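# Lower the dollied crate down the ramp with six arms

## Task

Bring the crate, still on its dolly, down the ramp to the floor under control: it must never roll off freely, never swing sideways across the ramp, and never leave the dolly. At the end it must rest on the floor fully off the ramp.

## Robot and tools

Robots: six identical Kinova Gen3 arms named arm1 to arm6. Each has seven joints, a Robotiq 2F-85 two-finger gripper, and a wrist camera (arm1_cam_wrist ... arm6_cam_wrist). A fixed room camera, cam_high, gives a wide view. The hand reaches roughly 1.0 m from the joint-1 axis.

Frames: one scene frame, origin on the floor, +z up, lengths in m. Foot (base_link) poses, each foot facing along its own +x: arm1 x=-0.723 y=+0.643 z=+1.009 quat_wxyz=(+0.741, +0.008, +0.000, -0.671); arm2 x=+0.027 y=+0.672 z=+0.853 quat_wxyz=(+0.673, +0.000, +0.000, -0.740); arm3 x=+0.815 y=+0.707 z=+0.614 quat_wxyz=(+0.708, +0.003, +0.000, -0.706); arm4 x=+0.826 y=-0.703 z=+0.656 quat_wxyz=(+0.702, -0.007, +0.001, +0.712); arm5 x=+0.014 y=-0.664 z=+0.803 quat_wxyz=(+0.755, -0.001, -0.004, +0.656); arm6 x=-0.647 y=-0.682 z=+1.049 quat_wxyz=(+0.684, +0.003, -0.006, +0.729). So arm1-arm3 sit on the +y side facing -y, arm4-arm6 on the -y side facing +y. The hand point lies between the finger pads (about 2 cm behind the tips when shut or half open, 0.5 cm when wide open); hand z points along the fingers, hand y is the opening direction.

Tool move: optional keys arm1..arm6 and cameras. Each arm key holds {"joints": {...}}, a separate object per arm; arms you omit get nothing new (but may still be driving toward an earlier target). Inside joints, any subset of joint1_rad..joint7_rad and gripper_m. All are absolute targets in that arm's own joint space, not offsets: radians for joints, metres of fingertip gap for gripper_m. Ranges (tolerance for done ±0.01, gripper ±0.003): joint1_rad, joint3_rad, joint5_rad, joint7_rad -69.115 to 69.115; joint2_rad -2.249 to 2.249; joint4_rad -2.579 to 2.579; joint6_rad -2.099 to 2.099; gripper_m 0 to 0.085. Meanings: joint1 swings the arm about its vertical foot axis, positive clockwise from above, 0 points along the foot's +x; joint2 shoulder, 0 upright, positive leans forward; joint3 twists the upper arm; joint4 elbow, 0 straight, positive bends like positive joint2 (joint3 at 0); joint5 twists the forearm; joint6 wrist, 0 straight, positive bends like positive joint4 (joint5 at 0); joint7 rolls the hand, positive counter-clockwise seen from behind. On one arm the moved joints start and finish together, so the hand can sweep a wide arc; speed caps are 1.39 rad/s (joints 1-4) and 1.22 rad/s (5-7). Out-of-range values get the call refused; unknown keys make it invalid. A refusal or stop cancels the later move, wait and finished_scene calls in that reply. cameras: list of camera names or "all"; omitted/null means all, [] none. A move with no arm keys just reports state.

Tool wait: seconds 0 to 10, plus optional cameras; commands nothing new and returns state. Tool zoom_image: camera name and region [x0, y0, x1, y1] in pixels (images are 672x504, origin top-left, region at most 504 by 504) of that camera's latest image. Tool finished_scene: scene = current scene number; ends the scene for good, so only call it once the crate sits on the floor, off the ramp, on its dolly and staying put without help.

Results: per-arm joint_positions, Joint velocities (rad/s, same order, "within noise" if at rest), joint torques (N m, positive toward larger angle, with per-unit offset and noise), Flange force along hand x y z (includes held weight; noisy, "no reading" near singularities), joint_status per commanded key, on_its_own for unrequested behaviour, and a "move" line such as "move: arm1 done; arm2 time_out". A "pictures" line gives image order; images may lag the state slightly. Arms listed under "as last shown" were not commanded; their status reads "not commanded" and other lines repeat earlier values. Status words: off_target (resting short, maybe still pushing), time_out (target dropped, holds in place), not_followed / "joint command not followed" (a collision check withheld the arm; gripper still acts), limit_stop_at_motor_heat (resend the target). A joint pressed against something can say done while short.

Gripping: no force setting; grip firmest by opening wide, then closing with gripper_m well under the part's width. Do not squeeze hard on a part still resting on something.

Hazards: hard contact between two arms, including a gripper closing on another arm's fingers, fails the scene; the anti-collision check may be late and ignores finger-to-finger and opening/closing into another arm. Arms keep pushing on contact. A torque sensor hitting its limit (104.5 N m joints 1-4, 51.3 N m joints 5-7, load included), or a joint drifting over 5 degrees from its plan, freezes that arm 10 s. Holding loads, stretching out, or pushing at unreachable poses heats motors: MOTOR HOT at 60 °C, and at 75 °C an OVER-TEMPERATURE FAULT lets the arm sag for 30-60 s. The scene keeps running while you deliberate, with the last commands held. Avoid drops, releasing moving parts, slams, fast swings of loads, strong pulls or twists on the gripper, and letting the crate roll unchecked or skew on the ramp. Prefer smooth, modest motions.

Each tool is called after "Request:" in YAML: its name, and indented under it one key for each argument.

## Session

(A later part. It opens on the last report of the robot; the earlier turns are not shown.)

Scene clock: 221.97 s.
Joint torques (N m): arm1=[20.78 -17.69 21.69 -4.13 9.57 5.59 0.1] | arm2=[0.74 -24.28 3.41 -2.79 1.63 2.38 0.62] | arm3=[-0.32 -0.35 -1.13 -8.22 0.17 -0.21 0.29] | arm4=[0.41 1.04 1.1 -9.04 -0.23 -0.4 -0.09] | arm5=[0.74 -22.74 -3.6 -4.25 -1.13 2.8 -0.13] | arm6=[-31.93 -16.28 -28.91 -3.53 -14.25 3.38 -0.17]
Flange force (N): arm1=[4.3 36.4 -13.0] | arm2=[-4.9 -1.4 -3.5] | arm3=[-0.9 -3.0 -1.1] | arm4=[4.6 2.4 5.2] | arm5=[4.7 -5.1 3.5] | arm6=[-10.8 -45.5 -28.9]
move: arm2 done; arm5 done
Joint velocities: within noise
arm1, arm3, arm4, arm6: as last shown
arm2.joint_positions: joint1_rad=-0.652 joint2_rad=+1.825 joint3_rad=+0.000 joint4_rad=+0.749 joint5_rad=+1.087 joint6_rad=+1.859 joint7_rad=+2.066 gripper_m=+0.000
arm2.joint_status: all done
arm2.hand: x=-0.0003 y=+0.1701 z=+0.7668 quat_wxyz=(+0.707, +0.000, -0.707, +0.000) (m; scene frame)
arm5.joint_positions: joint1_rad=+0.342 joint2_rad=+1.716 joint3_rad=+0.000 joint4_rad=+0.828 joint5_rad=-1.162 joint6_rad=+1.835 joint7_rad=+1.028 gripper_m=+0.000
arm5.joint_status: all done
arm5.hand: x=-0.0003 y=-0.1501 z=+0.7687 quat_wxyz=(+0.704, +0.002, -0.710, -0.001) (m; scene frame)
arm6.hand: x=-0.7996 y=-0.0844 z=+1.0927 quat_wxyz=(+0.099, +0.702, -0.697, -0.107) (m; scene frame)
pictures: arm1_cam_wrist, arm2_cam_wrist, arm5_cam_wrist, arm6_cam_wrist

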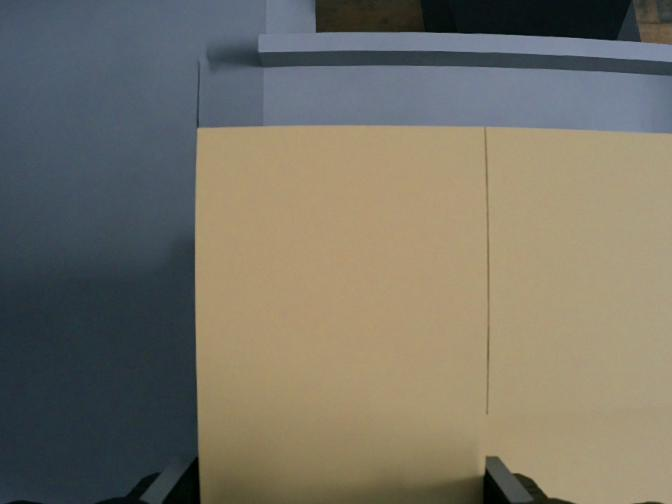

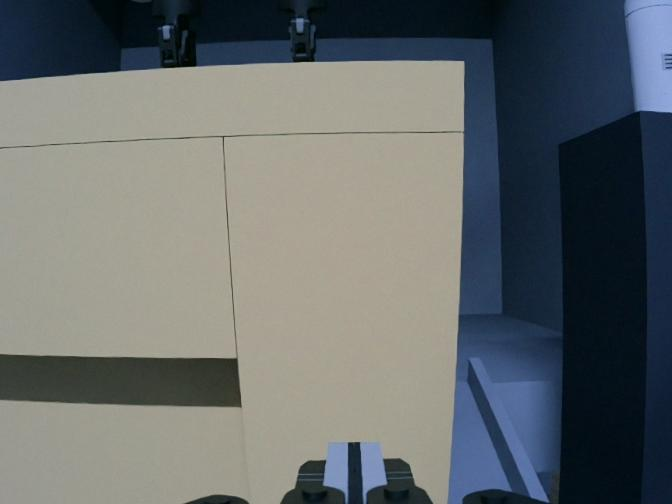

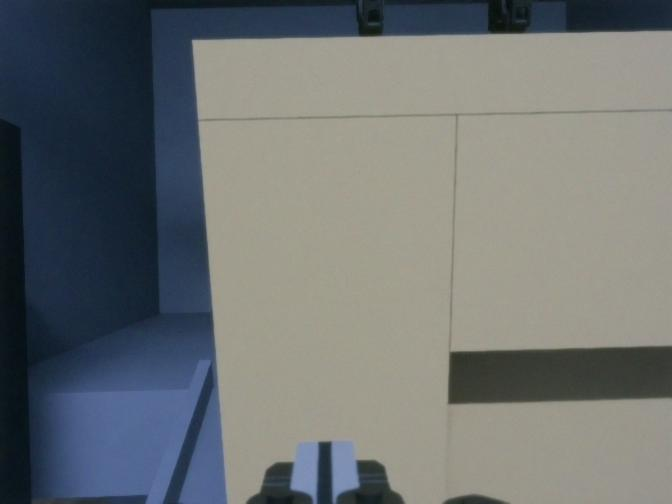

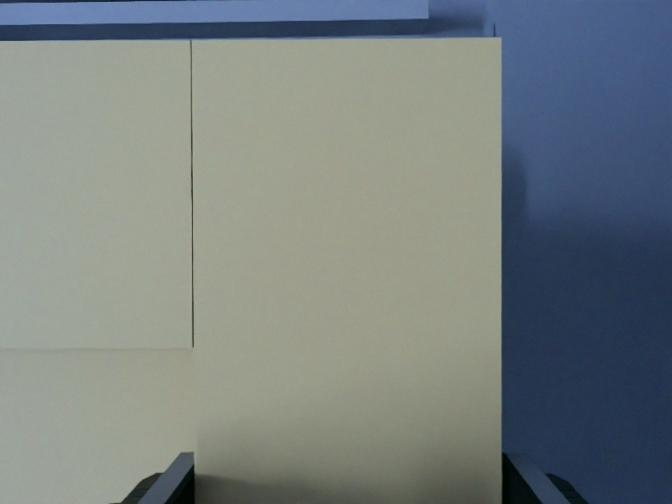

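Request:
move:
  arm2: {"joints":{"joint1_rad":-1.3}}
  arm5: {"joints":{"joint1_rad":1.0}}
  cameras: ["cam_high"]

Scene clock: 225.30 s.
Joint torques (N m): arm1=[20.8 -17.7 21.56 -4.24 9.51 5.52 0.09] | arm2=[0.79 -24.25 3.35 -2.8 1.63 2.38 0.64] | arm3=[-0.29 -0.37 -1.12 -8.2 0.25 -0.2 0.3] | arm4=[0.36 1.04 1.14 -9.05 -0.22 -0.39 -0.08] | arm5=[0.6 -22.79 -3.64 -4.18 -1.11 2.76 -0.11] | arm6=[-31.92 -16.44 -28.91 -3.67 -14.28 3.31 -0.17]
Flange force (N): arm1=[4.7 36.5 -13.0] | arm2=[-4.8 -1.3 -3.4] | arm3=[-1.0 -2.9 -1.1] | arm4=[4.7 2.6 5.3] | arm5=[4.3 -4.5 3.1] | arm6=[-10.6 -45.6 -28.7]
move: arm2 done; arm5 done
Joint velocities: within noise
arm1, arm3, arm4, arm6: as last shown
arm1.hand: x=-0.8011 y=+0.1107 z=+1.0904 quat_wxyz=(+0.105, -0.702, -0.697, +0.096) (m; scene frame)
arm2.joint_positions: joint1_rad=-1.300 joint2_rad=+1.825 joint3_rad=+0.000 joint4_rad=+0.749 joint5_rad=+1.087 joint6_rad=+1.859 joint7_rad=+2.066 gripper_m=+0.000
arm2.joint_status: all done
arm2.hand: x=+0.3082 y=+0.2555 z=+0.7668 quat_wxyz=(+0.670, +0.225, -0.670, +0.225) (m; scene frame)
arm5.joint_positions: joint1_rad=+1.000 joint2_rad=+1.716 joint3_rad=+0.000 joint4_rad=+0.828 joint5_rad=-1.162 joint6_rad=+1.835 joint7_rad=+1.028 gripper_m=+0.000
arm5.joint_status: all done
arm5.hand: x=+0.3168 y=-0.2482 z=+0.7707 quat_wxyz=(+0.667, -0.226, -0.671, -0.230) (m; scene frame)
arm6.hand: x=-0.7996 y=-0.0844 z=+1.0926 quat_wxyz=(+0.099, +0.702, -0.697, -0.107) (m; scene frame)
pictures: cam_high

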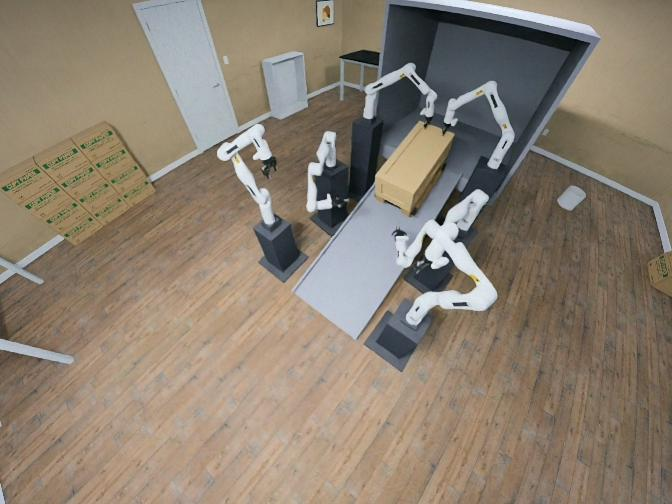

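Request:
move:
  arm2: {"joints":{"joint2_rad":-0.42,"joint4_rad":1.54,"joint5_rad":0.0,"joint6_rad":1.95,"joint7_rad":1.5708}}
  arm5: {"joints":{"joint2_rad":-0.42,"joint4_rad":1.54,"joint5_rad":0.0,"joint6_rad":1.95,"joint7_rad":1.5708}}
  cameras: ["cam_high"]

Scene clock: 230.60 s.
Joint torques (N m): arm1=[20.72 -17.74 21.56 -4.23 9.55 5.51 0.11] | arm2=[0.72 -1.38 0.49 -7.94 0.21 -0.28 0.63] | arm3=[-0.31 -0.34 -1.09 -8.25 0.22 -0.25 0.3] | arm4=[0.4 1.01 1.07 -9.06 -0.23 -0.4 -0.09] | arm5=[0.6 0 -1.68 -8.83 0.24 0.02 -0.14] | arm6=[-31.9 -16.45 -28.9 -3.71 -14.26 3.32 -0.15]
Flange force (N): arm1=[4.5 36.4 -12.9] | arm2=[-3.4 4.1 -3.1] | arm3=[-0.8 -2.9 -1.1] | arm4=[4.6 2.3 5.3] | arm5=[0.0 -5.3 2.7] | arm6=[-10.4 -45.6 -28.7]
move: arm2 done; arm5 done
Joint velocities: within noise
arm1, arm3, arm4, arm6: as last shown
arm2.joint_positions: joint1_rad=-1.300 joint2_rad=-0.420 joint3_rad=+0.000 joint4_rad=+1.540 joint5_rad=+0.000 joint6_rad=+1.950 joint7_rad=+1.571 gripper_m=+0.000
arm2.joint_status: all done
arm2.hand: x=+0.1428 y=+0.6015 z=+1.3481 quat_wxyz=(-0.035, -0.182, -0.983, +0.007) (m; scene frame)
arm5.joint_positions: joint1_rad=+1.000 joint2_rad=-0.420 joint3_rad=+0.000 joint4_rad=+1.540 joint5_rad=+0.000 joint6_rad=+1.950 joint7_rad=+1.571 gripper_m=+0.000
arm5.joint_status: all done
arm5.hand: x=+0.1423 y=-0.6329 z=+1.2993 quat_wxyz=(-0.039, +0.214, -0.976, -0.009) (m; scene frame)
pictures: cam_high

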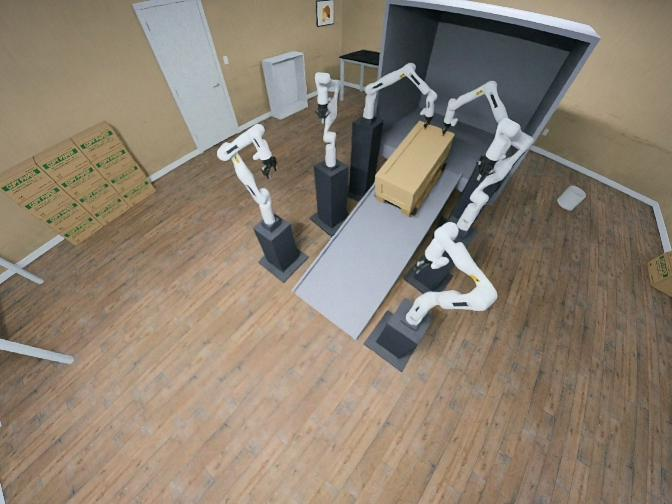

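Request:
move:
  arm1: {"joints":{"joint1_rad":-0.1057,"joint2_rad":0.8069,"joint4_rad":1.5000,"joint5_rad":0.3654,"joint6_rad":0.9297,"joint7_rad":1.1321}}
  arm6: {"joints":{"joint1_rad":0.0378,"joint2_rad":0.9998,"joint4_rad":1.2499,"joint5_rad":-0.3764,"joint6_rad":0.9194,"joint7_rad":1.7791}}
  cameras: ["arm1_cam_wrist","arm6_cam_wrist","cam_high"]

Scene clock: 248.10 s.
Joint torques (N m): arm1=[14.23 -20.83 15.38 0.69 6.14 8.89 0.55] | arm2=[0.79 -1.32 0.45 -8.03 0.23 -0.27 0.63] | arm3=[-0.3 -0.4 -1.07 -8.26 0.19 -0.23 0.31] | arm4=[0.38 1.02 1.07 -9.01 -0.21 -0.41 -0.09] | arm5=[0.54 0 -1.69 -8.77 0.27 -0.01 -0.17] | arm6=[-28.18 -21.93 -26.45 1.02 -12.57 8.41 -0.58]
Flange force (N): arm1=[-7.4 28.3 1.1] | arm2=[-3.2 3.9 -2.7] | arm3=[-1.0 -2.8 -1.0] | arm4=[4.6 2.3 5.1] | arm5=[-0.1 -5.4 2.3] | arm6=[-22.0 -44.9 -10.6]
move: arm1 done; arm6 done
Joint velocities: within noise
arm1.joint_positions: joint1_rad=-0.106 joint2_rad=+0.807 joint3_rad=+0.000 joint4_rad=+1.500 joint5_rad=+0.365 joint6_rad=+0.930 joint7_rad=+1.132 gripper_m=+0.066
arm1.joint_status: all done
arm1.hand: x=-0.7301 y=+0.1118 z=+1.0706 quat_wxyz=(+0.105, -0.699, -0.701, +0.097) (m; scene frame)
arm2, arm3, arm4, arm5: as last shown
arm6.joint_positions: joint1_rad=+0.038 joint2_rad=+1.000 joint3_rad=+0.000 joint4_rad=+1.250 joint5_rad=-0.376 joint6_rad=+0.919 joint7_rad=+1.779 gripper_m=+0.066
arm6.joint_status: all done
arm6.hand: x=-0.7293 y=-0.0830 z=+1.0730 quat_wxyz=(+0.099, +0.700, -0.699, -0.108) (m; scene frame)
pictures: arm1_cam_wrist, arm6_cam_wrist, cam_high

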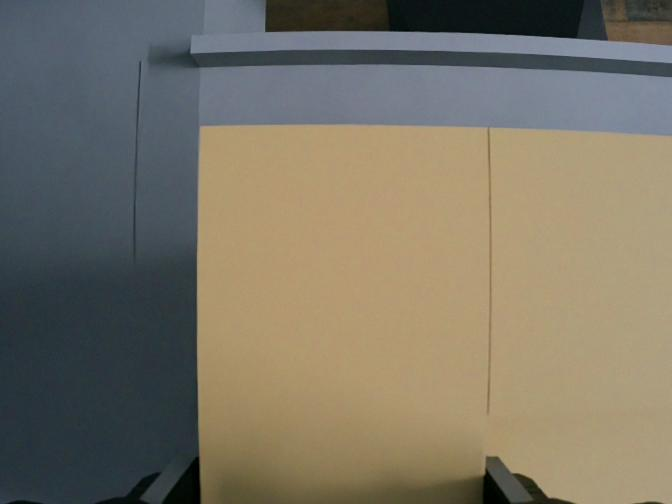

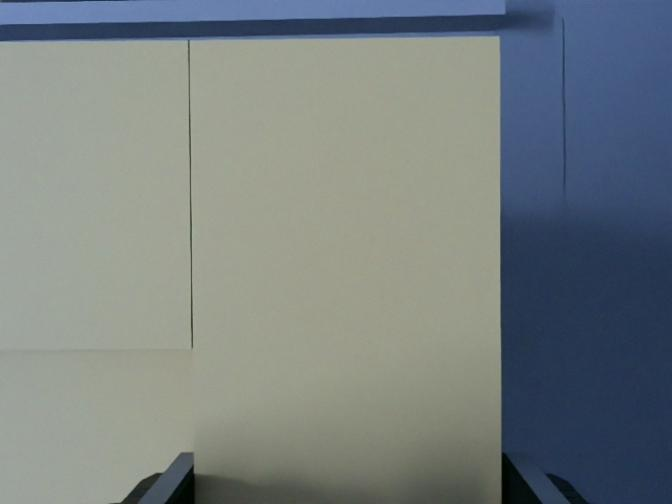

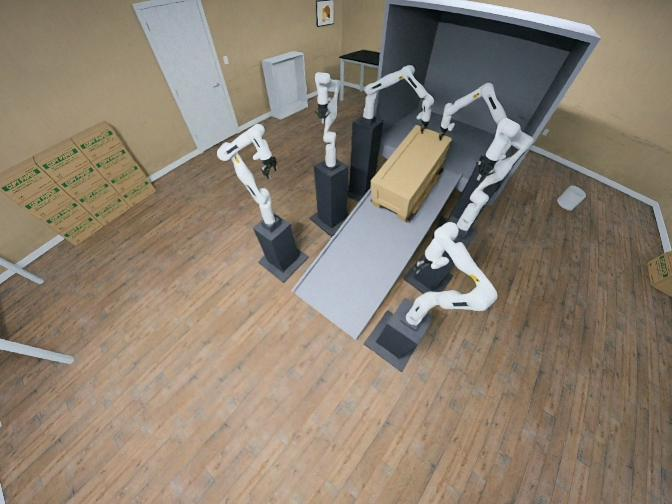

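Request:
move:
  arm1: {"joints":{"joint1_rad":-0.2298,"joint2_rad":0.8670,"joint4_rad":1.4470,"joint5_rad":0.3459,"joint6_rad":0.9549,"joint7_rad":1.0228}}
  arm6: {"joints":{"joint1_rad":0.1543,"joint2_rad":1.0414,"joint4_rad":1.2283,"joint5_rad":-0.3707,"joint6_rad":0.9336,"joint7_rad":1.8930}}
  cameras: ["arm1_cam_wrist","arm6_cam_wrist"]

Request:
move:
  arm1: {"joints":{"joint1_rad":-0.3448,"joint2_rad":0.9424,"joint4_rad":1.3527,"joint5_rad":0.3191,"joint6_rad":1.0007,"joint7_rad":0.9331}}
  arm6: {"joints":{"joint1_rad":0.2678,"joint2_rad":1.0997,"joint4_rad":1.1634,"joint5_rad":-0.3544,"joint6_rad":0.9707,"joint7_rad":1.9902}}
  cameras: ["arm1_cam_wrist","arm6_cam_wrist","cam_high"]

Scene clock: 250.30 s.
Joint torques (N m): arm1=[11.91 -22.72 13.43 1.16 5.16 9.33 0.54] | arm2=[0.81 -1.37 0.44 -8.08 0.24 -0.31 0.62] | arm3=[-0.32 -0.36 -1.1 -8.23 0.22 -0.19 0.29] | arm4=[0.35 1.02 1.12 -9.07 -0.22 -0.42 -0.08] | arm5=[0.57 0.06 -1.63 -8.81 0.31 -0.07 -0.15] | arm6=[-25.77 -27.84 -24.65 3.25 -11.61 11.66 -0.71]
Flange force (N): arm1=[-7.4 26.2 5.4] | arm2=[-3.2 3.9 -2.7] | arm3=[-1.0 -2.9 -1.0] | arm4=[4.7 2.5 5.2] | arm5=[0.2 -5.1 2.3] | arm6=[-27.9 -48.2 4.6]
move: arm1 done; arm6 done
Joint velocities: within noise
arm1.joint_positions: joint1_rad=-0.230 joint2_rad=+0.867 joint3_rad=+0.000 joint4_rad=+1.447 joint5_rad=+0.346 joint6_rad=+0.955 joint7_rad=+1.023 gripper_m=+0.066
arm1.joint_status: all done
arm1.hand: x=-0.6598 y=+0.1120 z=+1.0510 quat_wxyz=(+0.104, -0.699, -0.701, +0.097) (m; scene frame)
arm2, arm3, arm4, arm5: as last shown
arm6.joint_positions: joint1_rad=+0.154 joint2_rad=+1.041 joint3_rad=+0.000 joint4_rad=+1.228 joint5_rad=-0.371 joint6_rad=+0.934 joint7_rad=+1.893 gripper_m=+0.066
arm6.joint_status: all done
arm6.hand: x=-0.6592 y=-0.0828 z=+1.0535 quat_wxyz=(+0.099, +0.700, -0.699, -0.108) (m; scene frame)
pictures: arm1_cam_wrist, arm6_cam_wrist

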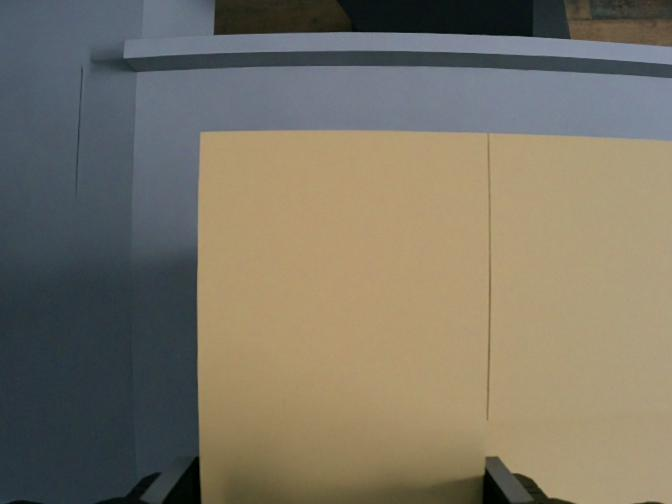

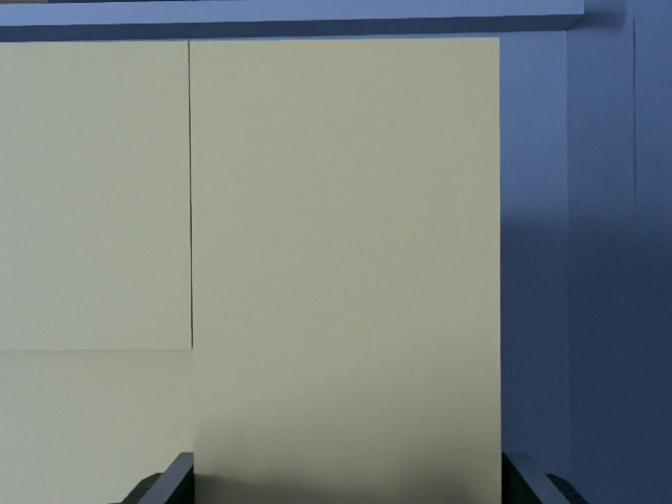

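Scene clock: 251.27 s.
Joint torques (N m): arm1=[10.87 -21.51 11.96 1.07 4.69 8.56 0.45] | arm2=[0.79 -1.37 0.43 -8.06 0.16 -0.31 0.64] | arm3=[-0.3 -0.34 -1.11 -8.23 0.23 -0.18 0.29] | arm4=[0.39 1.04 1.09 -9.05 -0.24 -0.4 -0.09] | arm5=[0.61 0.02 -1.76 -8.77 0.36 0.01 -0.06] | arm6=[-23.9 -31.89 -22.83 3.64 -11.09 12.94 -0.67]
Flange force (N): arm1=[-3.3 22.8 1.8] | arm2=[-3.2 3.8 -2.7] | arm3=[-0.9 -2.9 -0.9] | arm4=[4.7 2.3 5.3] | arm5=[0.0 -5.2 2.4] | arm6=[-28.3 -50.9 13.2]
move: arm1 done; arm6 done
Joint velocities: within noise
arm1.joint_positions: joint1_rad=-0.345 joint2_rad=+0.942 joint3_rad=+0.000 joint4_rad=+1.353 joint5_rad=+0.319 joint6_rad=+1.001 joint7_rad=+0.933 gripper_m=+0.066
arm1.joint_status: all done
arm1.hand: x=-0.5896 y=+0.1123 z=+1.0313 quat_wxyz=(+0.105, -0.699, -0.701, +0.097) (m; scene frame)
arm2, arm3, arm4, arm5: as last shown
arm6.joint_positions: joint1_rad=+0.268 joint2_rad=+1.100 joint3_rad=+0.000 joint4_rad=+1.163 joint5_rad=-0.354 joint6_rad=+0.971 joint7_rad=+1.990 gripper_m=+0.066
arm6.joint_status: all done
arm6.hand: x=-0.5892 y=-0.0825 z=+1.0339 quat_wxyz=(+0.099, +0.700, -0.699, -0.108) (m; scene frame)
pictures: arm1_cam_wrist, arm6_cam_wrist, cam_high

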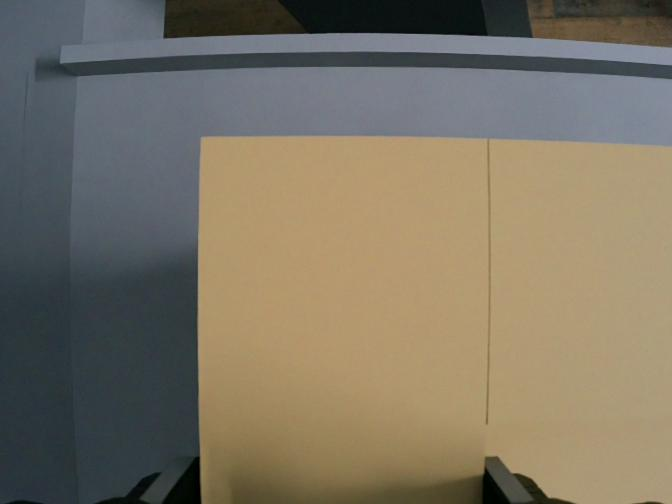

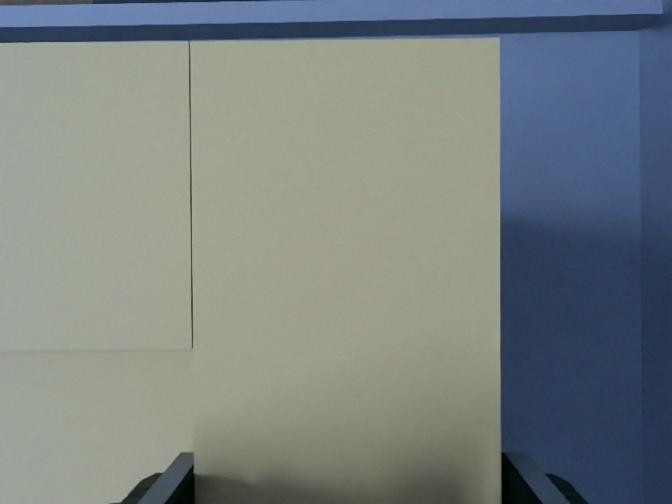

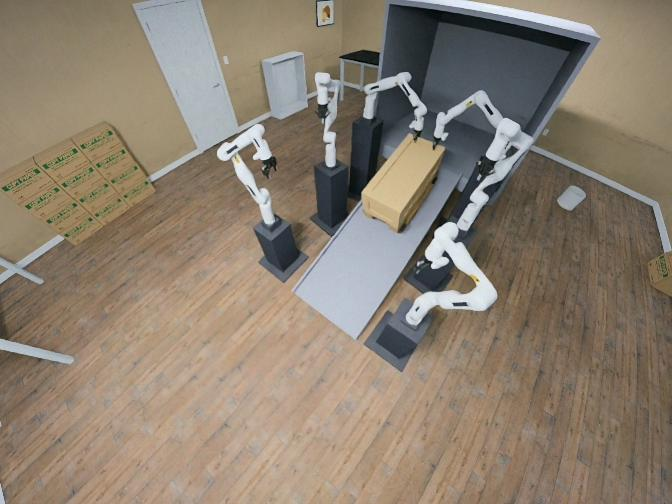

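Request:
move:
  arm1: {"joints":{"joint1_rad":-0.4490,"joint2_rad":1.0336,"joint4_rad":1.2138,"joint5_rad":0.2885,"joint6_rad":1.0701,"joint7_rad":0.8613}}
  arm6: {"joints":{"joint1_rad":0.3757,"joint2_rad":1.1774,"joint4_rad":1.0511,"joint5_rad":-0.3298,"joint6_rad":1.0335,"joint7_rad":2.0697}}
  cameras: ["arm1_cam_wrist","arm6_cam_wrist"]

Request:
move:
  arm1: {"joints":{"joint1_rad":-0.5418,"joint2_rad":1.1446,"joint4_rad":1.0206,"joint5_rad":0.2575,"joint6_rad":1.1694,"joint7_rad":0.8060}}
  arm6: {"joints":{"joint1_rad":0.4763,"joint2_rad":1.2749,"joint4_rad":0.8801,"joint5_rad":-0.3008,"joint6_rad":1.1287,"joint7_rad":2.1323}}
  cameras: ["arm1_cam_wrist","arm6_cam_wrist","cam_high"]

Scene clock: 253.73 s.
Joint torques (N m): arm1=[6.6 -21.53 7.5 -0.15 2.89 7.25 0.29] | arm2=[0.79 -1.36 0.51 -8.03 0.25 -0.32 0.66] | arm3=[-0.27 -0.38 -1.12 -8.24 0.2 -0.19 0.3] | arm4=[0.4 1.04 1.11 -9.07 -0.2 -0.41 -0.08] | arm5=[0.57 -0.01 -1.67 -8.85 0.27 -0.08 -0.12] | arm6=[-27.44 -24.21 -24.67 10.1 -12.15 15.94 -0.92]
Flange force (N): arm1=[-1.9 13.8 1.2] | arm2=[-3.2 4.3 -2.9] | arm3=[-1.0 -3.0 -1.0] | arm4=[4.7 2.5 5.3] | arm5=[0.1 -5.1 2.4] | arm6=[-31.9 -58.7 2.9]
move: arm1 done; arm6 done
Joint velocities: within noise
arm1.joint_positions: joint1_rad=-0.449 joint2_rad=+1.034 joint3_rad=+0.000 joint4_rad=+1.214 joint5_rad=+0.289 joint6_rad=+1.070 joint7_rad=+0.861 gripper_m=+0.066
arm1.joint_status: all done
arm1.hand: x=-0.5194 y=+0.1126 z=+1.0114 quat_wxyz=(+0.105, -0.699, -0.701, +0.097) (m; scene frame)
arm2, arm3, arm4, arm5: as last shown
arm6.joint_positions: joint1_rad=+0.376 joint2_rad=+1.177 joint3_rad=+0.000 joint4_rad=+1.051 joint5_rad=-0.330 joint6_rad=+1.034 joint7_rad=+2.070 gripper_m=+0.066
arm6.joint_status: all done
arm6.hand: x=-0.5191 y=-0.0829 z=+1.0130 quat_wxyz=(+0.100, +0.700, -0.699, -0.107) (m; scene frame)
pictures: arm1_cam_wrist, arm6_cam_wrist

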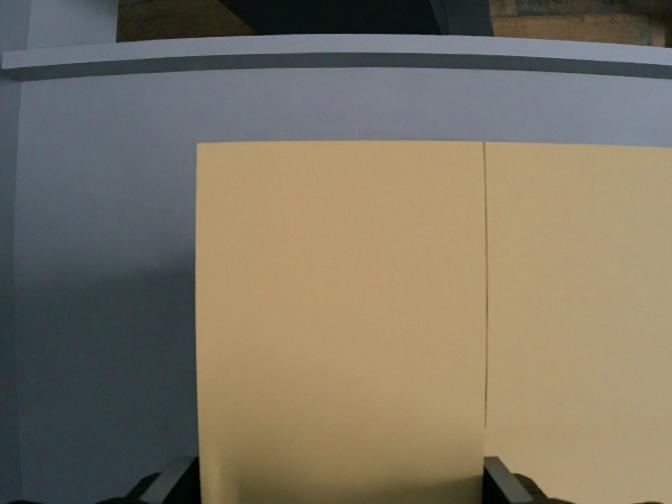

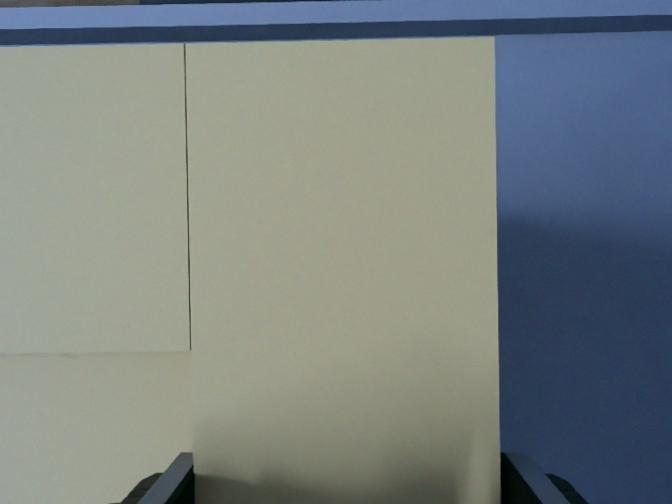

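Scene clock: 254.90 s.
Joint torques (N m): arm1=[5.99 -23.48 6.6 -3.15 2.98 5.7 0.1] | arm2=[0.8 -1.29 0.43 -8 0.26 -0.33 0.6] | arm3=[-0.29 -0.33 -1.09 -8.24 0.21 -0.2 0.31] | arm4=[0.4 1.04 1.09 -9.06 -0.22 -0.4 -0.06] | arm5=[0.58 0.05 -1.69 -8.89 0.29 0.01 -0.13] | arm6=[-31.55 -28.55 -26.52 9.35 -14.59 17.74 -0.86]
Flange force (N): arm1=[4.8 8.7 1.2] | arm2=[-3.1 3.8 -3.0] | arm3=[-0.8 -2.8 -0.9] | arm4=[4.7 2.5 5.3] | arm5=[0.1 -5.2 2.9] | arm6=[-30.1 -70.9 8.6]
move: arm1 done; arm6 done
Joint velocities: within noise
arm1.joint_positions: joint1_rad=-0.542 joint2_rad=+1.145 joint3_rad=+0.000 joint4_rad=+1.021 joint5_rad=+0.257 joint6_rad=+1.169 joint7_rad=+0.806 gripper_m=+0.066
arm1.joint_status: all done
arm1.hand: x=-0.4490 y=+0.1128 z=+0.9917 quat_wxyz=(+0.104, -0.699, -0.701, +0.097) (m; scene frame)
arm2, arm5: as last shown
arm3.joint_positions: joint1_rad=+0.428 joint2_rad=-0.420 joint3_rad=-0.114 joint4_rad=+1.539 joint5_rad=-0.034 joint6_rad=+1.985 joint7_rad=+1.341 gripper_m=+0.085
arm3.joint_status: not commanded
arm3.hand: x=+0.7696 y=+0.5907 z=+1.1089 quat_wxyz=(-0.006, -0.869, -0.495, +0.016) (m; scene frame)
arm4.joint_positions: joint1_rad=-0.423 joint2_rad=-0.413 joint3_rad=-0.036 joint4_rad=+1.450 joint5_rad=-0.024 joint6_rad=+1.972 joint7_rad=+1.392 gripper_m=+0.085
arm4.joint_status: not commanded
arm4.hand: x=+0.7699 y=-0.5637 z=+1.1754 quat_wxyz=(-0.024, +0.804, -0.591, -0.054) (m; scene frame)
arm6.joint_positions: joint1_rad=+0.476 joint2_rad=+1.275 joint3_rad=+0.000 joint4_rad=+0.880 joint5_rad=-0.301 joint6_rad=+1.129 joint7_rad=+2.132 gripper_m=+0.066
arm6.joint_status: all done
arm6.hand: x=-0.4493 y=-0.0826 z=+0.9935 quat_wxyz=(+0.100, +0.700, -0.699, -0.107) (m; scene frame)
pictures: arm1_cam_wrist, arm6_cam_wrist, cam_high

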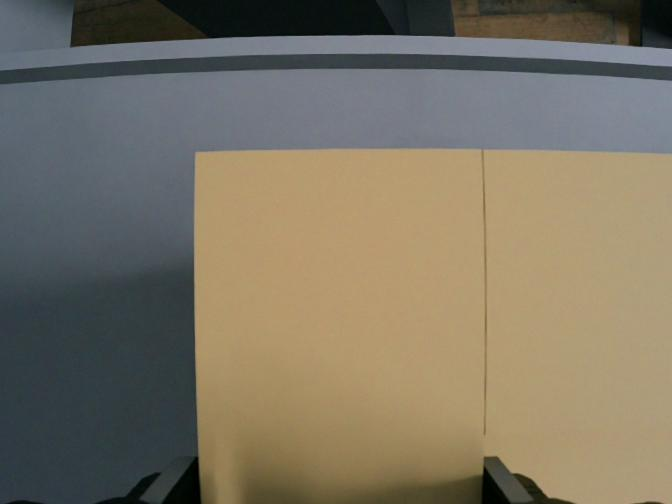

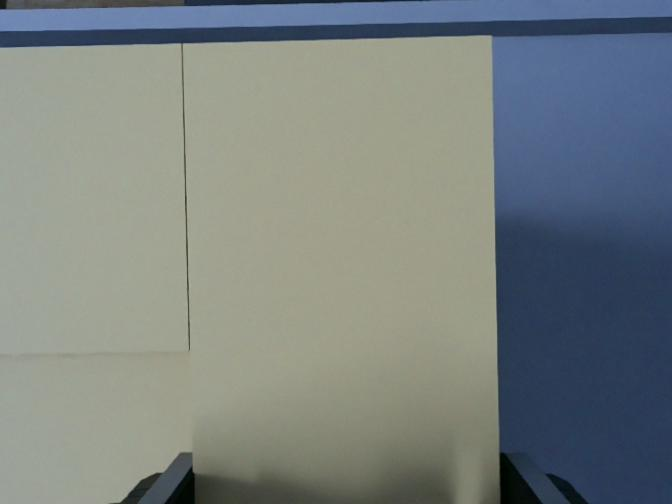

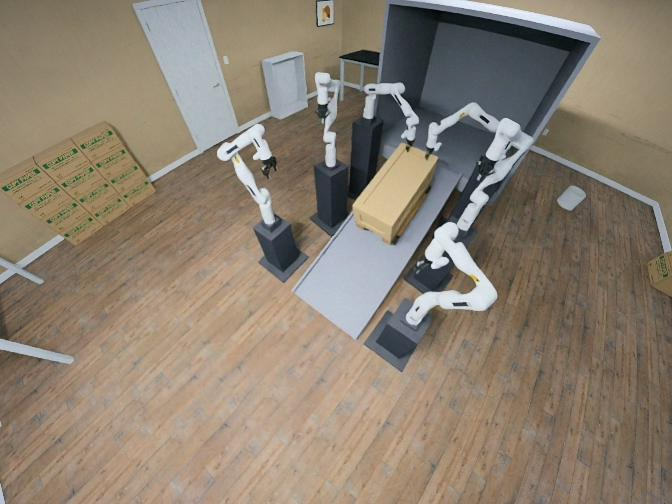

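Request:
move:
  arm1: {"joints":{"joint1_rad":-0.5983,"joint2_rad":1.2424,"joint4_rad":0.8348,"joint5_rad":0.2365,"joint6_rad":1.2672,"joint7_rad":0.7765}}
  arm6: {"joints":{"joint1_rad":0.5460,"joint2_rad":1.3665,"joint4_rad":0.7045,"joint5_rad":-0.2793,"joint6_rad":1.2263,"joint7_rad":2.1652}}
  cameras: ["arm1_cam_wrist","arm6_cam_wrist","cam_high","arm3_cam_wrist"]

Request:
zoom_image:
  camera: "cam_high"
  region: [280, 120, 480, 360]

Scene clock: 258.03 s.
Joint torques (N m): arm1=[11.07 -27.03 10.21 0.89 4.93 11.5 0.36] | arm2=[0.79 -1.36 0.42 -8.01 0.22 -0.27 0.62] | arm3=[-0.26 -0.36 -1.13 -8.23 0.24 -0.18 0.29] | arm4=[0.37 1 1.05 -9.05 -0.24 -0.42 -0.08] | arm5=[0.53 0.08 -1.72 -8.78 0.29 -0.06 -0.14] | arm6=[-19.34 -25.18 -14.66 7.61 -9.5 14.77 -0.85]
Flange force (N): arm1=[-2.1 25.2 8.9] | arm2=[-3.3 3.8 -2.8] | arm3=[-1.0 -3.0 -1.0] | arm4=[4.6 2.3 5.2] | arm5=[0.2 -5.3 2.3] | arm6=[-32.1 -52.1 5.2]
move: arm1 done; arm6 done
Joint velocities: within noise
arm1.joint_positions: joint1_rad=-0.598 joint2_rad=+1.242 joint3_rad=+0.000 joint4_rad=+0.835 joint5_rad=+0.237 joint6_rad=+1.267 joint7_rad=+0.777 gripper_m=+0.066
arm1.joint_status: all done
arm1.hand: x=-0.4005 y=+0.1121 z=+0.9775 quat_wxyz=(+0.105, -0.700, -0.700, +0.096) (m; scene frame)
arm2, arm3, arm4, arm5: as last shown
arm6.joint_positions: joint1_rad=+0.546 joint2_rad=+1.366 joint3_rad=+0.000 joint4_rad=+0.704 joint5_rad=-0.279 joint6_rad=+1.226 joint7_rad=+2.165 gripper_m=+0.066
arm6.joint_status: all done
arm6.hand: x=-0.3975 y=-0.0834 z=+0.9790 quat_wxyz=(+0.100, +0.699, -0.700, -0.107) (m; scene frame)
pictures: arm1_cam_wrist, arm3_cam_wrist, arm6_cam_wrist, cam_high

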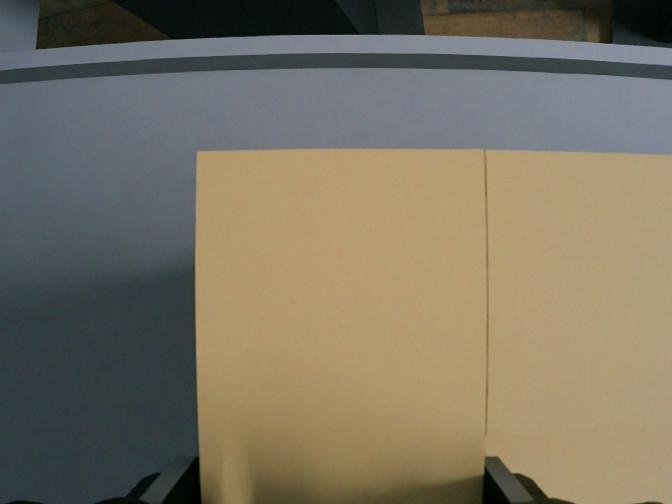

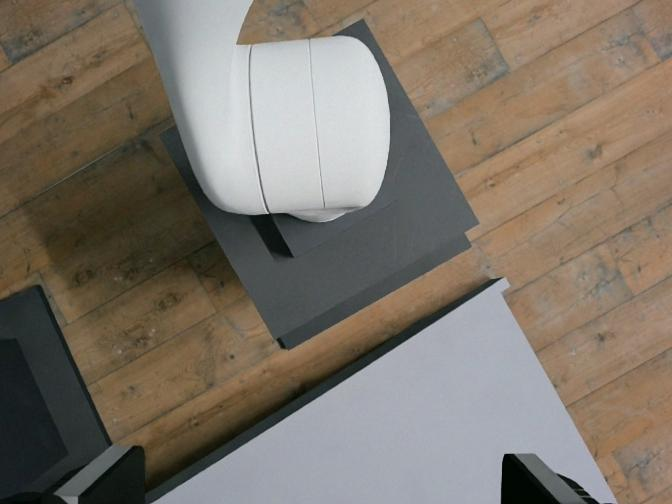

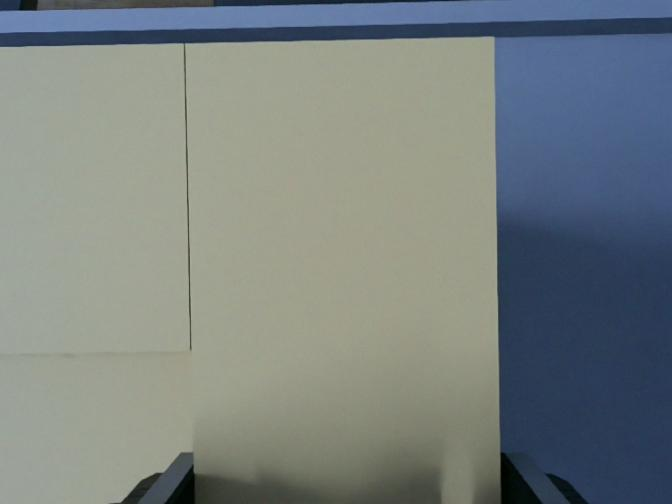

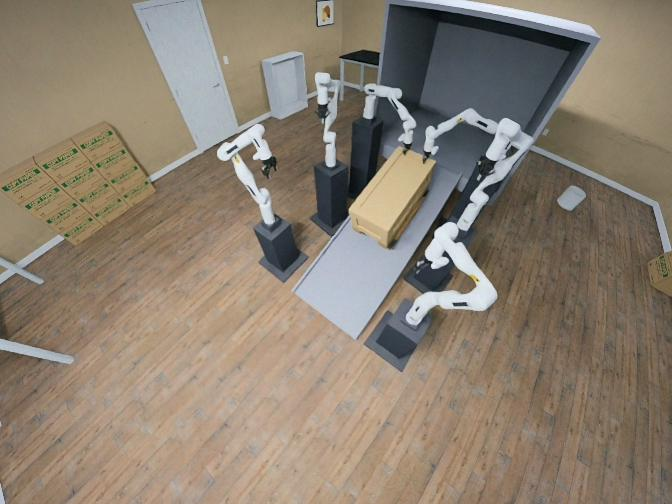

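Scaled by 2.100 from the camera's 672x504 image, which has a finer 960x720 frame.

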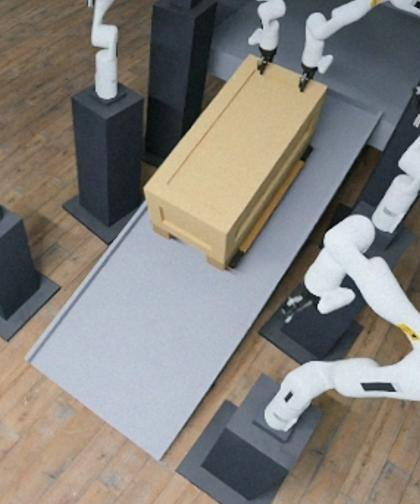

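Request:
move:
  arm3: {"joints":{"joint1_rad":0.0382,"joint2_rad":1.4580,"joint3_rad":0.0,"joint4_rad":1.2567,"joint5_rad":1.6031,"joint6_rad":1.5561,"joint7_rad":1.9975,"gripper_m":0.0}}
  arm4: {"joints":{"joint1_rad":-0.1293,"joint2_rad":1.5629,"joint3_rad":0.0,"joint4_rad":1.1368,"joint5_rad":-1.7006,"joint6_rad":1.5096,"joint7_rad":1.1330,"gripper_m":0.0}}
  cameras: ["arm3_cam_wrist","arm4_cam_wrist","cam_high"]

Scene clock: 264.00 s.
Joint torques (N m): arm1=[11.01 -27.09 10.06 0.91 4.87 11.44 0.37] | arm2=[0.82 -1.29 0.4 -7.94 0.23 -0.28 0.62] | arm3=[-0.37 -23.18 2.12 -3.94 1.32 2.59 0.31] | arm4=[0.53 -23.23 -1.31 -4.91 -1.42 2.67 -0.08] | arm5=[0.54 0.01 -1.62 -8.85 0.31 -0.02 -0.13] | arm6=[-19.44 -25.34 -14.77 7.72 -9.55 15.01 -0.89]
Flange force (N): arm1=[-2.6 25.5 8.9] | arm2=[-3.3 3.7 -3.1] | arm3=[2.6 2.5 0.9] | arm4=[3.7 -5.2 0.6] | arm5=[0.1 -4.9 2.6] | arm6=[-32.3 -52.6 5.7]
move: arm3 done; arm4 done
Joint velocities: within noise
arm1, arm2, arm5, arm6: as last shown
arm3.joint_positions: joint1_rad=+0.038 joint2_rad=+1.458 joint3_rad=+0.000 joint4_rad=+1.257 joint5_rad=+1.603 joint6_rad=+1.556 joint7_rad=+1.997 gripper_m=+0.000
arm3.joint_status: all done
arm3.hand: x=+0.4599 y=+0.1592 z=+0.6572 quat_wxyz=(+0.706, +0.001, -0.709, -0.001) (m; scene frame)
arm4.joint_positions: joint1_rad=-0.129 joint2_rad=+1.563 joint3_rad=+0.000 joint4_rad=+1.137 joint5_rad=-1.701 joint6_rad=+1.510 joint7_rad=+1.133 gripper_m=+0.000
arm4.joint_status: all done
arm4.hand: x=+0.4597 y=-0.1500 z=+0.6508 quat_wxyz=(+0.704, -0.004, -0.710, +0.003) (m; scene frame)
arm6.joint_positions: joint1_rad=+0.546 joint2_rad=+1.366 joint3_rad=+0.000 joint4_rad=+0.705 joint5_rad=-0.279 joint6_rad=+1.226 joint7_rad=+2.165 gripper_m=+0.066
pictures: arm3_cam_wrist, arm4_cam_wrist, cam_high

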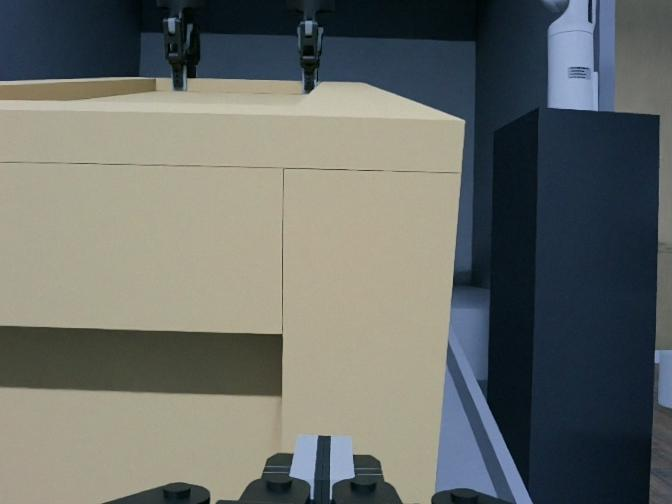

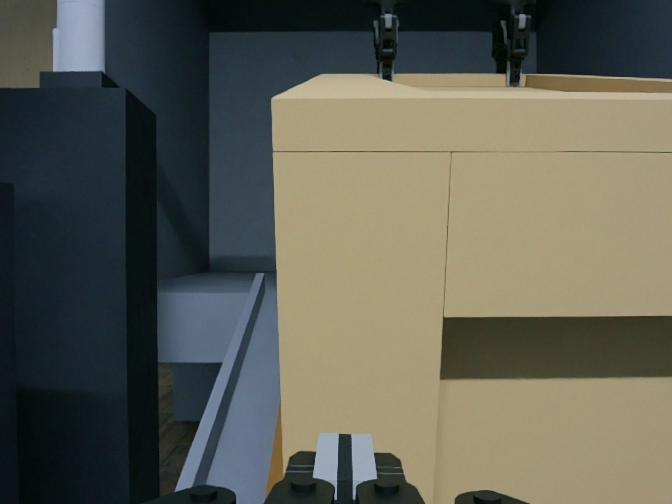

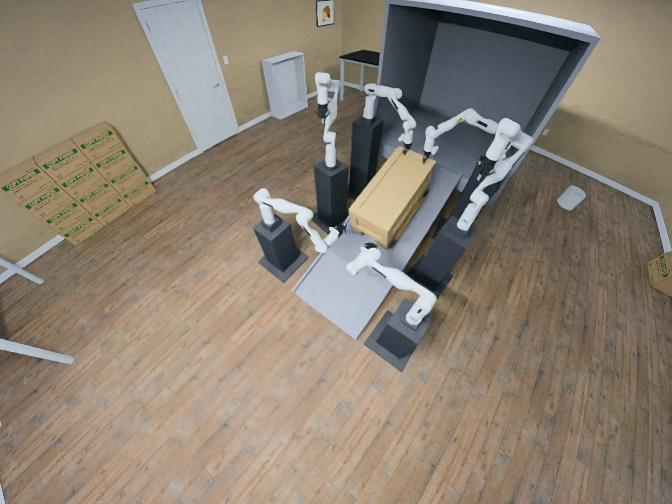

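Request:
move:
  arm3: {"joints":{"joint1_rad":0.1465,"joint2_rad":1.4667,"joint4_rad":1.2212,"joint5_rad":1.7001,"joint6_rad":1.5080,"joint7_rad":2.0204}}
  arm4: {"joints":{"joint1_rad":-0.2345,"joint2_rad":1.5736,"joint4_rad":1.0939,"joint5_rad":-1.7929,"joint6_rad":1.4582,"joint7_rad":1.1093}}
  cameras: ["arm3_cam_wrist","arm4_cam_wrist"]

Scene clock: 267.67 s.
Joint torques (N m): arm1=[10.95 -27.03 10.15 0.9 4.92 11.46 0.37] | arm2=[0.7 -1.37 0.44 -8.01 0.26 -0.37 0.56] | arm3=[-0.33 -23.74 2.12 -4.39 1.42 2.56 0.31] | arm4=[0.48 -23.78 -1.28 -5.51 -1.46 2.64 -0.06] | arm5=[0.57 0.04 -1.64 -8.87 0.24 -0.08 -0.16] | arm6=[-19.44 -25.32 -14.78 7.76 -9.56 15.02 -0.87]
Flange force (N): arm1=[-2.3 25.2 8.9] | arm2=[-3.2 3.8 -3.1] | arm3=[2.4 2.3 0.6] | arm4=[3.8 -5.6 0.0] | arm5=[0.2 -5.2 2.5] | arm6=[-32.5 -52.6 5.6]
move: arm3 done; arm4 done
Joint velocities: within noise
arm1, arm6: as last shown
arm2.joint_positions: joint1_rad=-1.300 joint2_rad=-0.420 joint3_rad=+0.000 joint4_rad=+1.540 joint5_rad=+0.000 joint6_rad=+1.950 joint7_rad=+1.571 gripper_m=+0.000
arm2.joint_status: not commanded
arm2.hand: x=+0.1428 y=+0.6015 z=+1.3481 quat_wxyz=(-0.035, -0.182, -0.983, +0.007) (m; scene frame)
arm3.joint_positions: joint1_rad=+0.146 joint2_rad=+1.467 joint3_rad=+0.000 joint4_rad=+1.221 joint5_rad=+1.700 joint6_rad=+1.508 joint7_rad=+2.020 gripper_m=+0.000
arm3.joint_status: all done
arm3.hand: x=+0.3999 y=+0.1592 z=+0.6569 quat_wxyz=(+0.706, +0.001, -0.709, -0.001) (m; scene frame)
arm4.joint_positions: joint1_rad=-0.234 joint2_rad=+1.574 joint3_rad=+0.000 joint4_rad=+1.094 joint5_rad=-1.793 joint6_rad=+1.458 joint7_rad=+1.109 gripper_m=+0.000
arm4.joint_status: all done
arm4.hand: x=+0.3997 y=-0.1500 z=+0.6503 quat_wxyz=(+0.704, -0.004, -0.710, +0.003) (m; scene frame)
arm5.joint_positions: joint1_rad=+1.000 joint2_rad=-0.420 joint3_rad=+0.000 joint4_rad=+1.540 joint5_rad=+0.000 joint6_rad=+1.950 joint7_rad=+1.571 gripper_m=+0.000
arm5.joint_status: not commanded
arm5.hand: x=+0.1423 y=-0.6329 z=+1.2993 quat_wxyz=(-0.039, +0.214, -0.976, -0.009) (m; scene frame)
pictures: arm3_cam_wrist, arm4_cam_wrist

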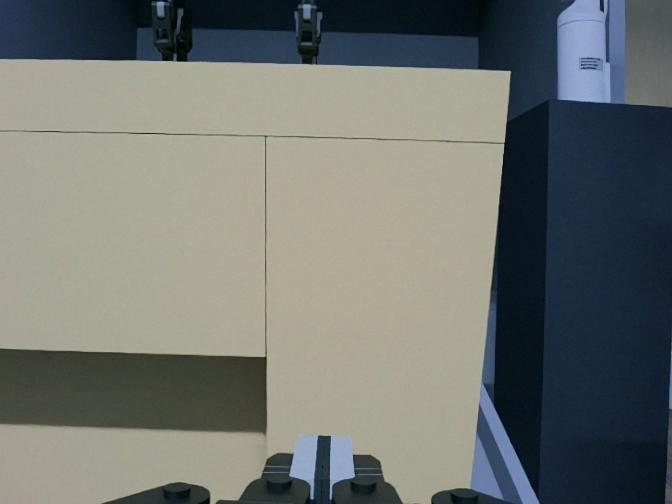

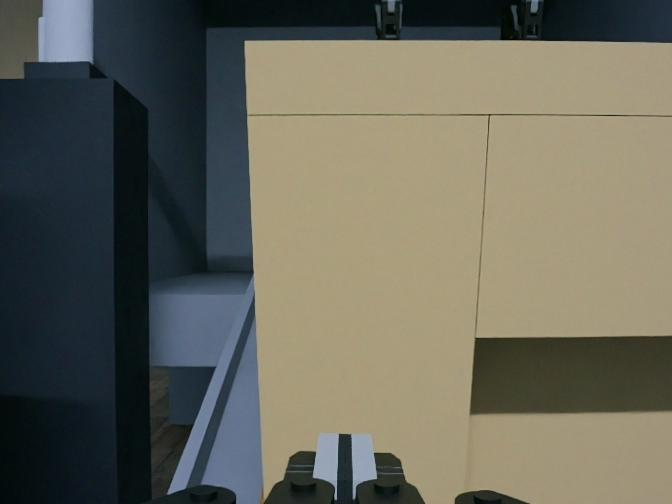

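Request:
move:
  arm3: {"joints":{"joint1_rad":0.1718,"joint2_rad":1.4687,"joint4_rad":1.2129,"joint5_rad":1.7227,"joint6_rad":1.4968,"joint7_rad":2.0257}}
  arm4: {"joints":{"joint1_rad":-0.2590,"joint2_rad":1.5761,"joint4_rad":1.0839,"joint5_rad":-1.8144,"joint6_rad":1.4462,"joint7_rad":1.1038}}
  cameras: ["arm3_cam_wrist"]

Scene clock: 269.57 s.
Joint torques (N m): arm1=[11 -27.02 10.12 0.89 4.91 11.46 0.41] | arm2=[0.78 -1.39 0.42 -8.02 0.2 -0.36 0.59] | arm3=[-0.31 -23.81 2.12 -4.55 1.41 2.55 0.26] | arm4=[0.48 -23.93 -1.25 -5.65 -1.49 2.63 -0.07] | arm5=[0.48 0.04 -1.74 -8.86 0.28 -0.04 -0.13] | arm6=[-19.48 -25.35 -14.77 7.75 -9.56 14.99 -0.86]
Flange force (N): arm1=[-2.2 25.2 8.9] | arm2=[-3.3 3.7 -3.1] | arm3=[2.6 2.4 0.5] | arm4=[3.8 -5.7 -0.2] | arm5=[0.2 -5.3 2.6] | arm6=[-32.6 -52.8 5.6]
move: arm3 done; arm4 done
Joint velocities: within noise
arm1, arm2, arm5, arm6: as last shown
arm3.joint_positions: joint1_rad=+0.172 joint2_rad=+1.469 joint3_rad=+0.000 joint4_rad=+1.213 joint5_rad=+1.723 joint6_rad=+1.497 joint7_rad=+2.026 gripper_m=+0.000
arm3.joint_status: all done
arm3.hand: x=+0.3858 y=+0.1602 z=+0.6571 quat_wxyz=(+0.706, +0.001, -0.708, -0.001) (m; scene frame)
arm4.joint_positions: joint1_rad=-0.259 joint2_rad=+1.576 joint3_rad=+0.000 joint4_rad=+1.084 joint5_rad=-1.814 joint6_rad=+1.446 joint7_rad=+1.104 gripper_m=+0.000
arm4.joint_status: all done
arm4.hand: x=+0.3856 y=-0.1510 z=+0.6505 quat_wxyz=(+0.705, -0.004, -0.710, +0.004) (m; scene frame)
pictures: arm3_cam_wrist

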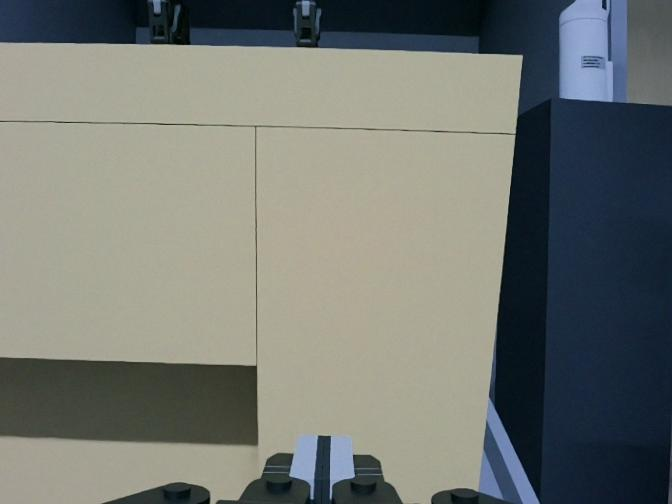

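Request:
move:
  arm3: {"joints":{"joint1_rad":0.1862,"joint2_rad":1.4699,"joint4_rad":1.2082,"joint5_rad":1.7356,"joint6_rad":1.4904,"joint7_rad":2.0287}}
  arm4: {"joints":{"joint1_rad":-0.2730,"joint2_rad":1.5775,"joint4_rad":1.0782,"joint5_rad":-1.8267,"joint6_rad":1.4393,"joint7_rad":1.1006}}
  cameras: []

Scene clock: 270.80 s.
Joint torques (N m): arm1=[10.95 -27.1 10.14 0.91 4.88 11.46 0.38] | arm2=[0.78 -1.32 0.45 -8.03 0.24 -0.32 0.6] | arm3=[-0.45 -23.94 2.08 -4.63 1.42 2.51 0.29] | arm4=[0.47 -24.02 -1.24 -5.72 -1.5 2.64 -0.06] | arm5=[0.68 0 -1.58 -8.82 0.28 0 -0.13] | arm6=[-19.45 -25.31 -14.76 7.73 -9.53 15.02 -0.86]
Flange force (N): arm1=[-2.5 25.4 8.9] | arm2=[-3.2 3.9 -2.9] | arm3=[2.5 2.6 0.6] | arm4=[3.8 -5.7 -0.3] | arm5=[0.0 -4.9 2.5] | arm6=[-32.3 -52.5 5.6]
move: arm3 done; arm4 done
Joint velocities: within noise
arm1, arm2, arm5, arm6: as last shown
arm3.joint_positions: joint1_rad=+0.186 joint2_rad=+1.470 joint3_rad=+0.000 joint4_rad=+1.208 joint5_rad=+1.736 joint6_rad=+1.490 joint7_rad=+2.029 gripper_m=+0.000
arm3.joint_status: all done
arm3.hand: x=+0.3778 y=+0.1609 z=+0.6573 quat_wxyz=(+0.706, +0.002, -0.708, -0.002) (m; scene frame)
arm4.joint_positions: joint1_rad=-0.273 joint2_rad=+1.578 joint3_rad=+0.000 joint4_rad=+1.078 joint5_rad=-1.827 joint6_rad=+1.439 joint7_rad=+1.101 gripper_m=+0.000
arm4.joint_status: all done
arm4.hand: x=+0.3775 y=-0.1517 z=+0.6506 quat_wxyz=(+0.705, -0.004, -0.709, +0.004) (m; scene frame)
pictures: none
No camera images: "cameras" was empty.

Request:
move:
  arm3: {"joints":{"joint1_rad":0.1970,"joint2_rad":1.4708,"joint4_rad":1.2046,"joint5_rad":1.7453,"joint6_rad":1.4856,"joint7_rad":2.0310}}
  arm4: {"joints":{"joint1_rad":-0.2835,"joint2_rad":1.5786,"joint4_rad":1.0739,"joint5_rad":-1.8359,"joint6_rad":1.4342,"joint7_rad":1.0982}}
  cameras: ["arm3_cam_wrist","arm4_cam_wrist"]

Scene clock: 272.13 s.
Joint torques (N m): arm1=[10.64 -26.7 9.83 -0.64 4.89 9.86 0.25] | arm2=[0.84 -1.36 0.37 -8.01 0.19 -0.32 0.61] | arm3=[-0.38 -23.96 2.07 -4.69 1.43 2.51 0.3] | arm4=[-7.2 -26.8 -5.46 -7.82 -2.15 2.89 -0.08] | arm5=[0.54 -0.03 -1.68 -8.81 0.3 -0.06 -0.14] | arm6=[-17.11 -24.46 -12.92 6.43 -8.5 13.16 -0.75]
Flange force (N): arm1=[1.6 21.2 7.0] | arm2=[-3.3 3.5 -3.0] | arm3=[2.6 2.7 0.4] | arm4=[2.2 -7.4 -15.4] | arm5=[0.0 -5.2 2.3] | arm6=[-29.5 -46.3 3.2]
move: arm3 done; arm4 done
Joint velocities: within noise
arm1, arm2, arm5, arm6: as last shown
arm3.joint_positions: joint1_rad=+0.197 joint2_rad=+1.471 joint3_rad=+0.000 joint4_rad=+1.205 joint5_rad=+1.745 joint6_rad=+1.486 joint7_rad=+2.031 gripper_m=+0.000
arm3.joint_status: all done
arm3.hand: x=+0.3717 y=+0.1616 z=+0.6574 quat_wxyz=(+0.706, +0.002, -0.708, -0.002) (m; scene frame)
arm4.joint_positions: joint1_rad=-0.283 joint2_rad=+1.579 joint3_rad=+0.000 joint4_rad=+1.074 joint5_rad=-1.836 joint6_rad=+1.434 joint7_rad=+1.098 gripper_m=+0.000
arm4.joint_status: all done
arm4.hand: x=+0.3716 y=-0.1523 z=+0.6506 quat_wxyz=(+0.705, -0.005, -0.709, +0.004) (m; scene frame)
arm6.hand: x=-0.3976 y=-0.0833 z=+0.9790 quat_wxyz=(+0.100, +0.699, -0.700, -0.107) (m; scene frame)
pictures: arm3_cam_wrist, arm4_cam_wrist

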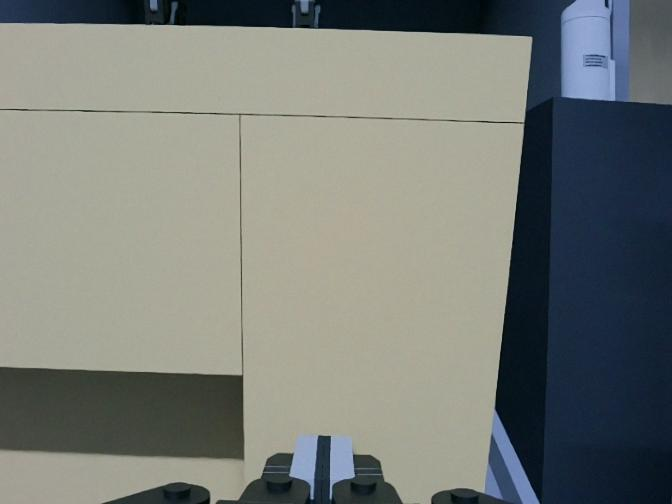

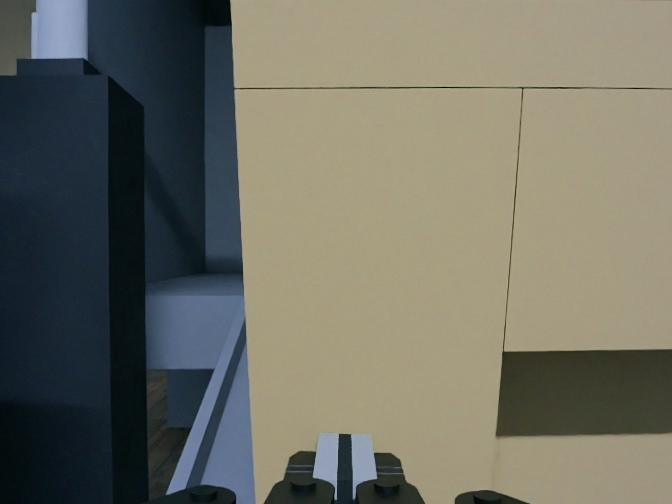

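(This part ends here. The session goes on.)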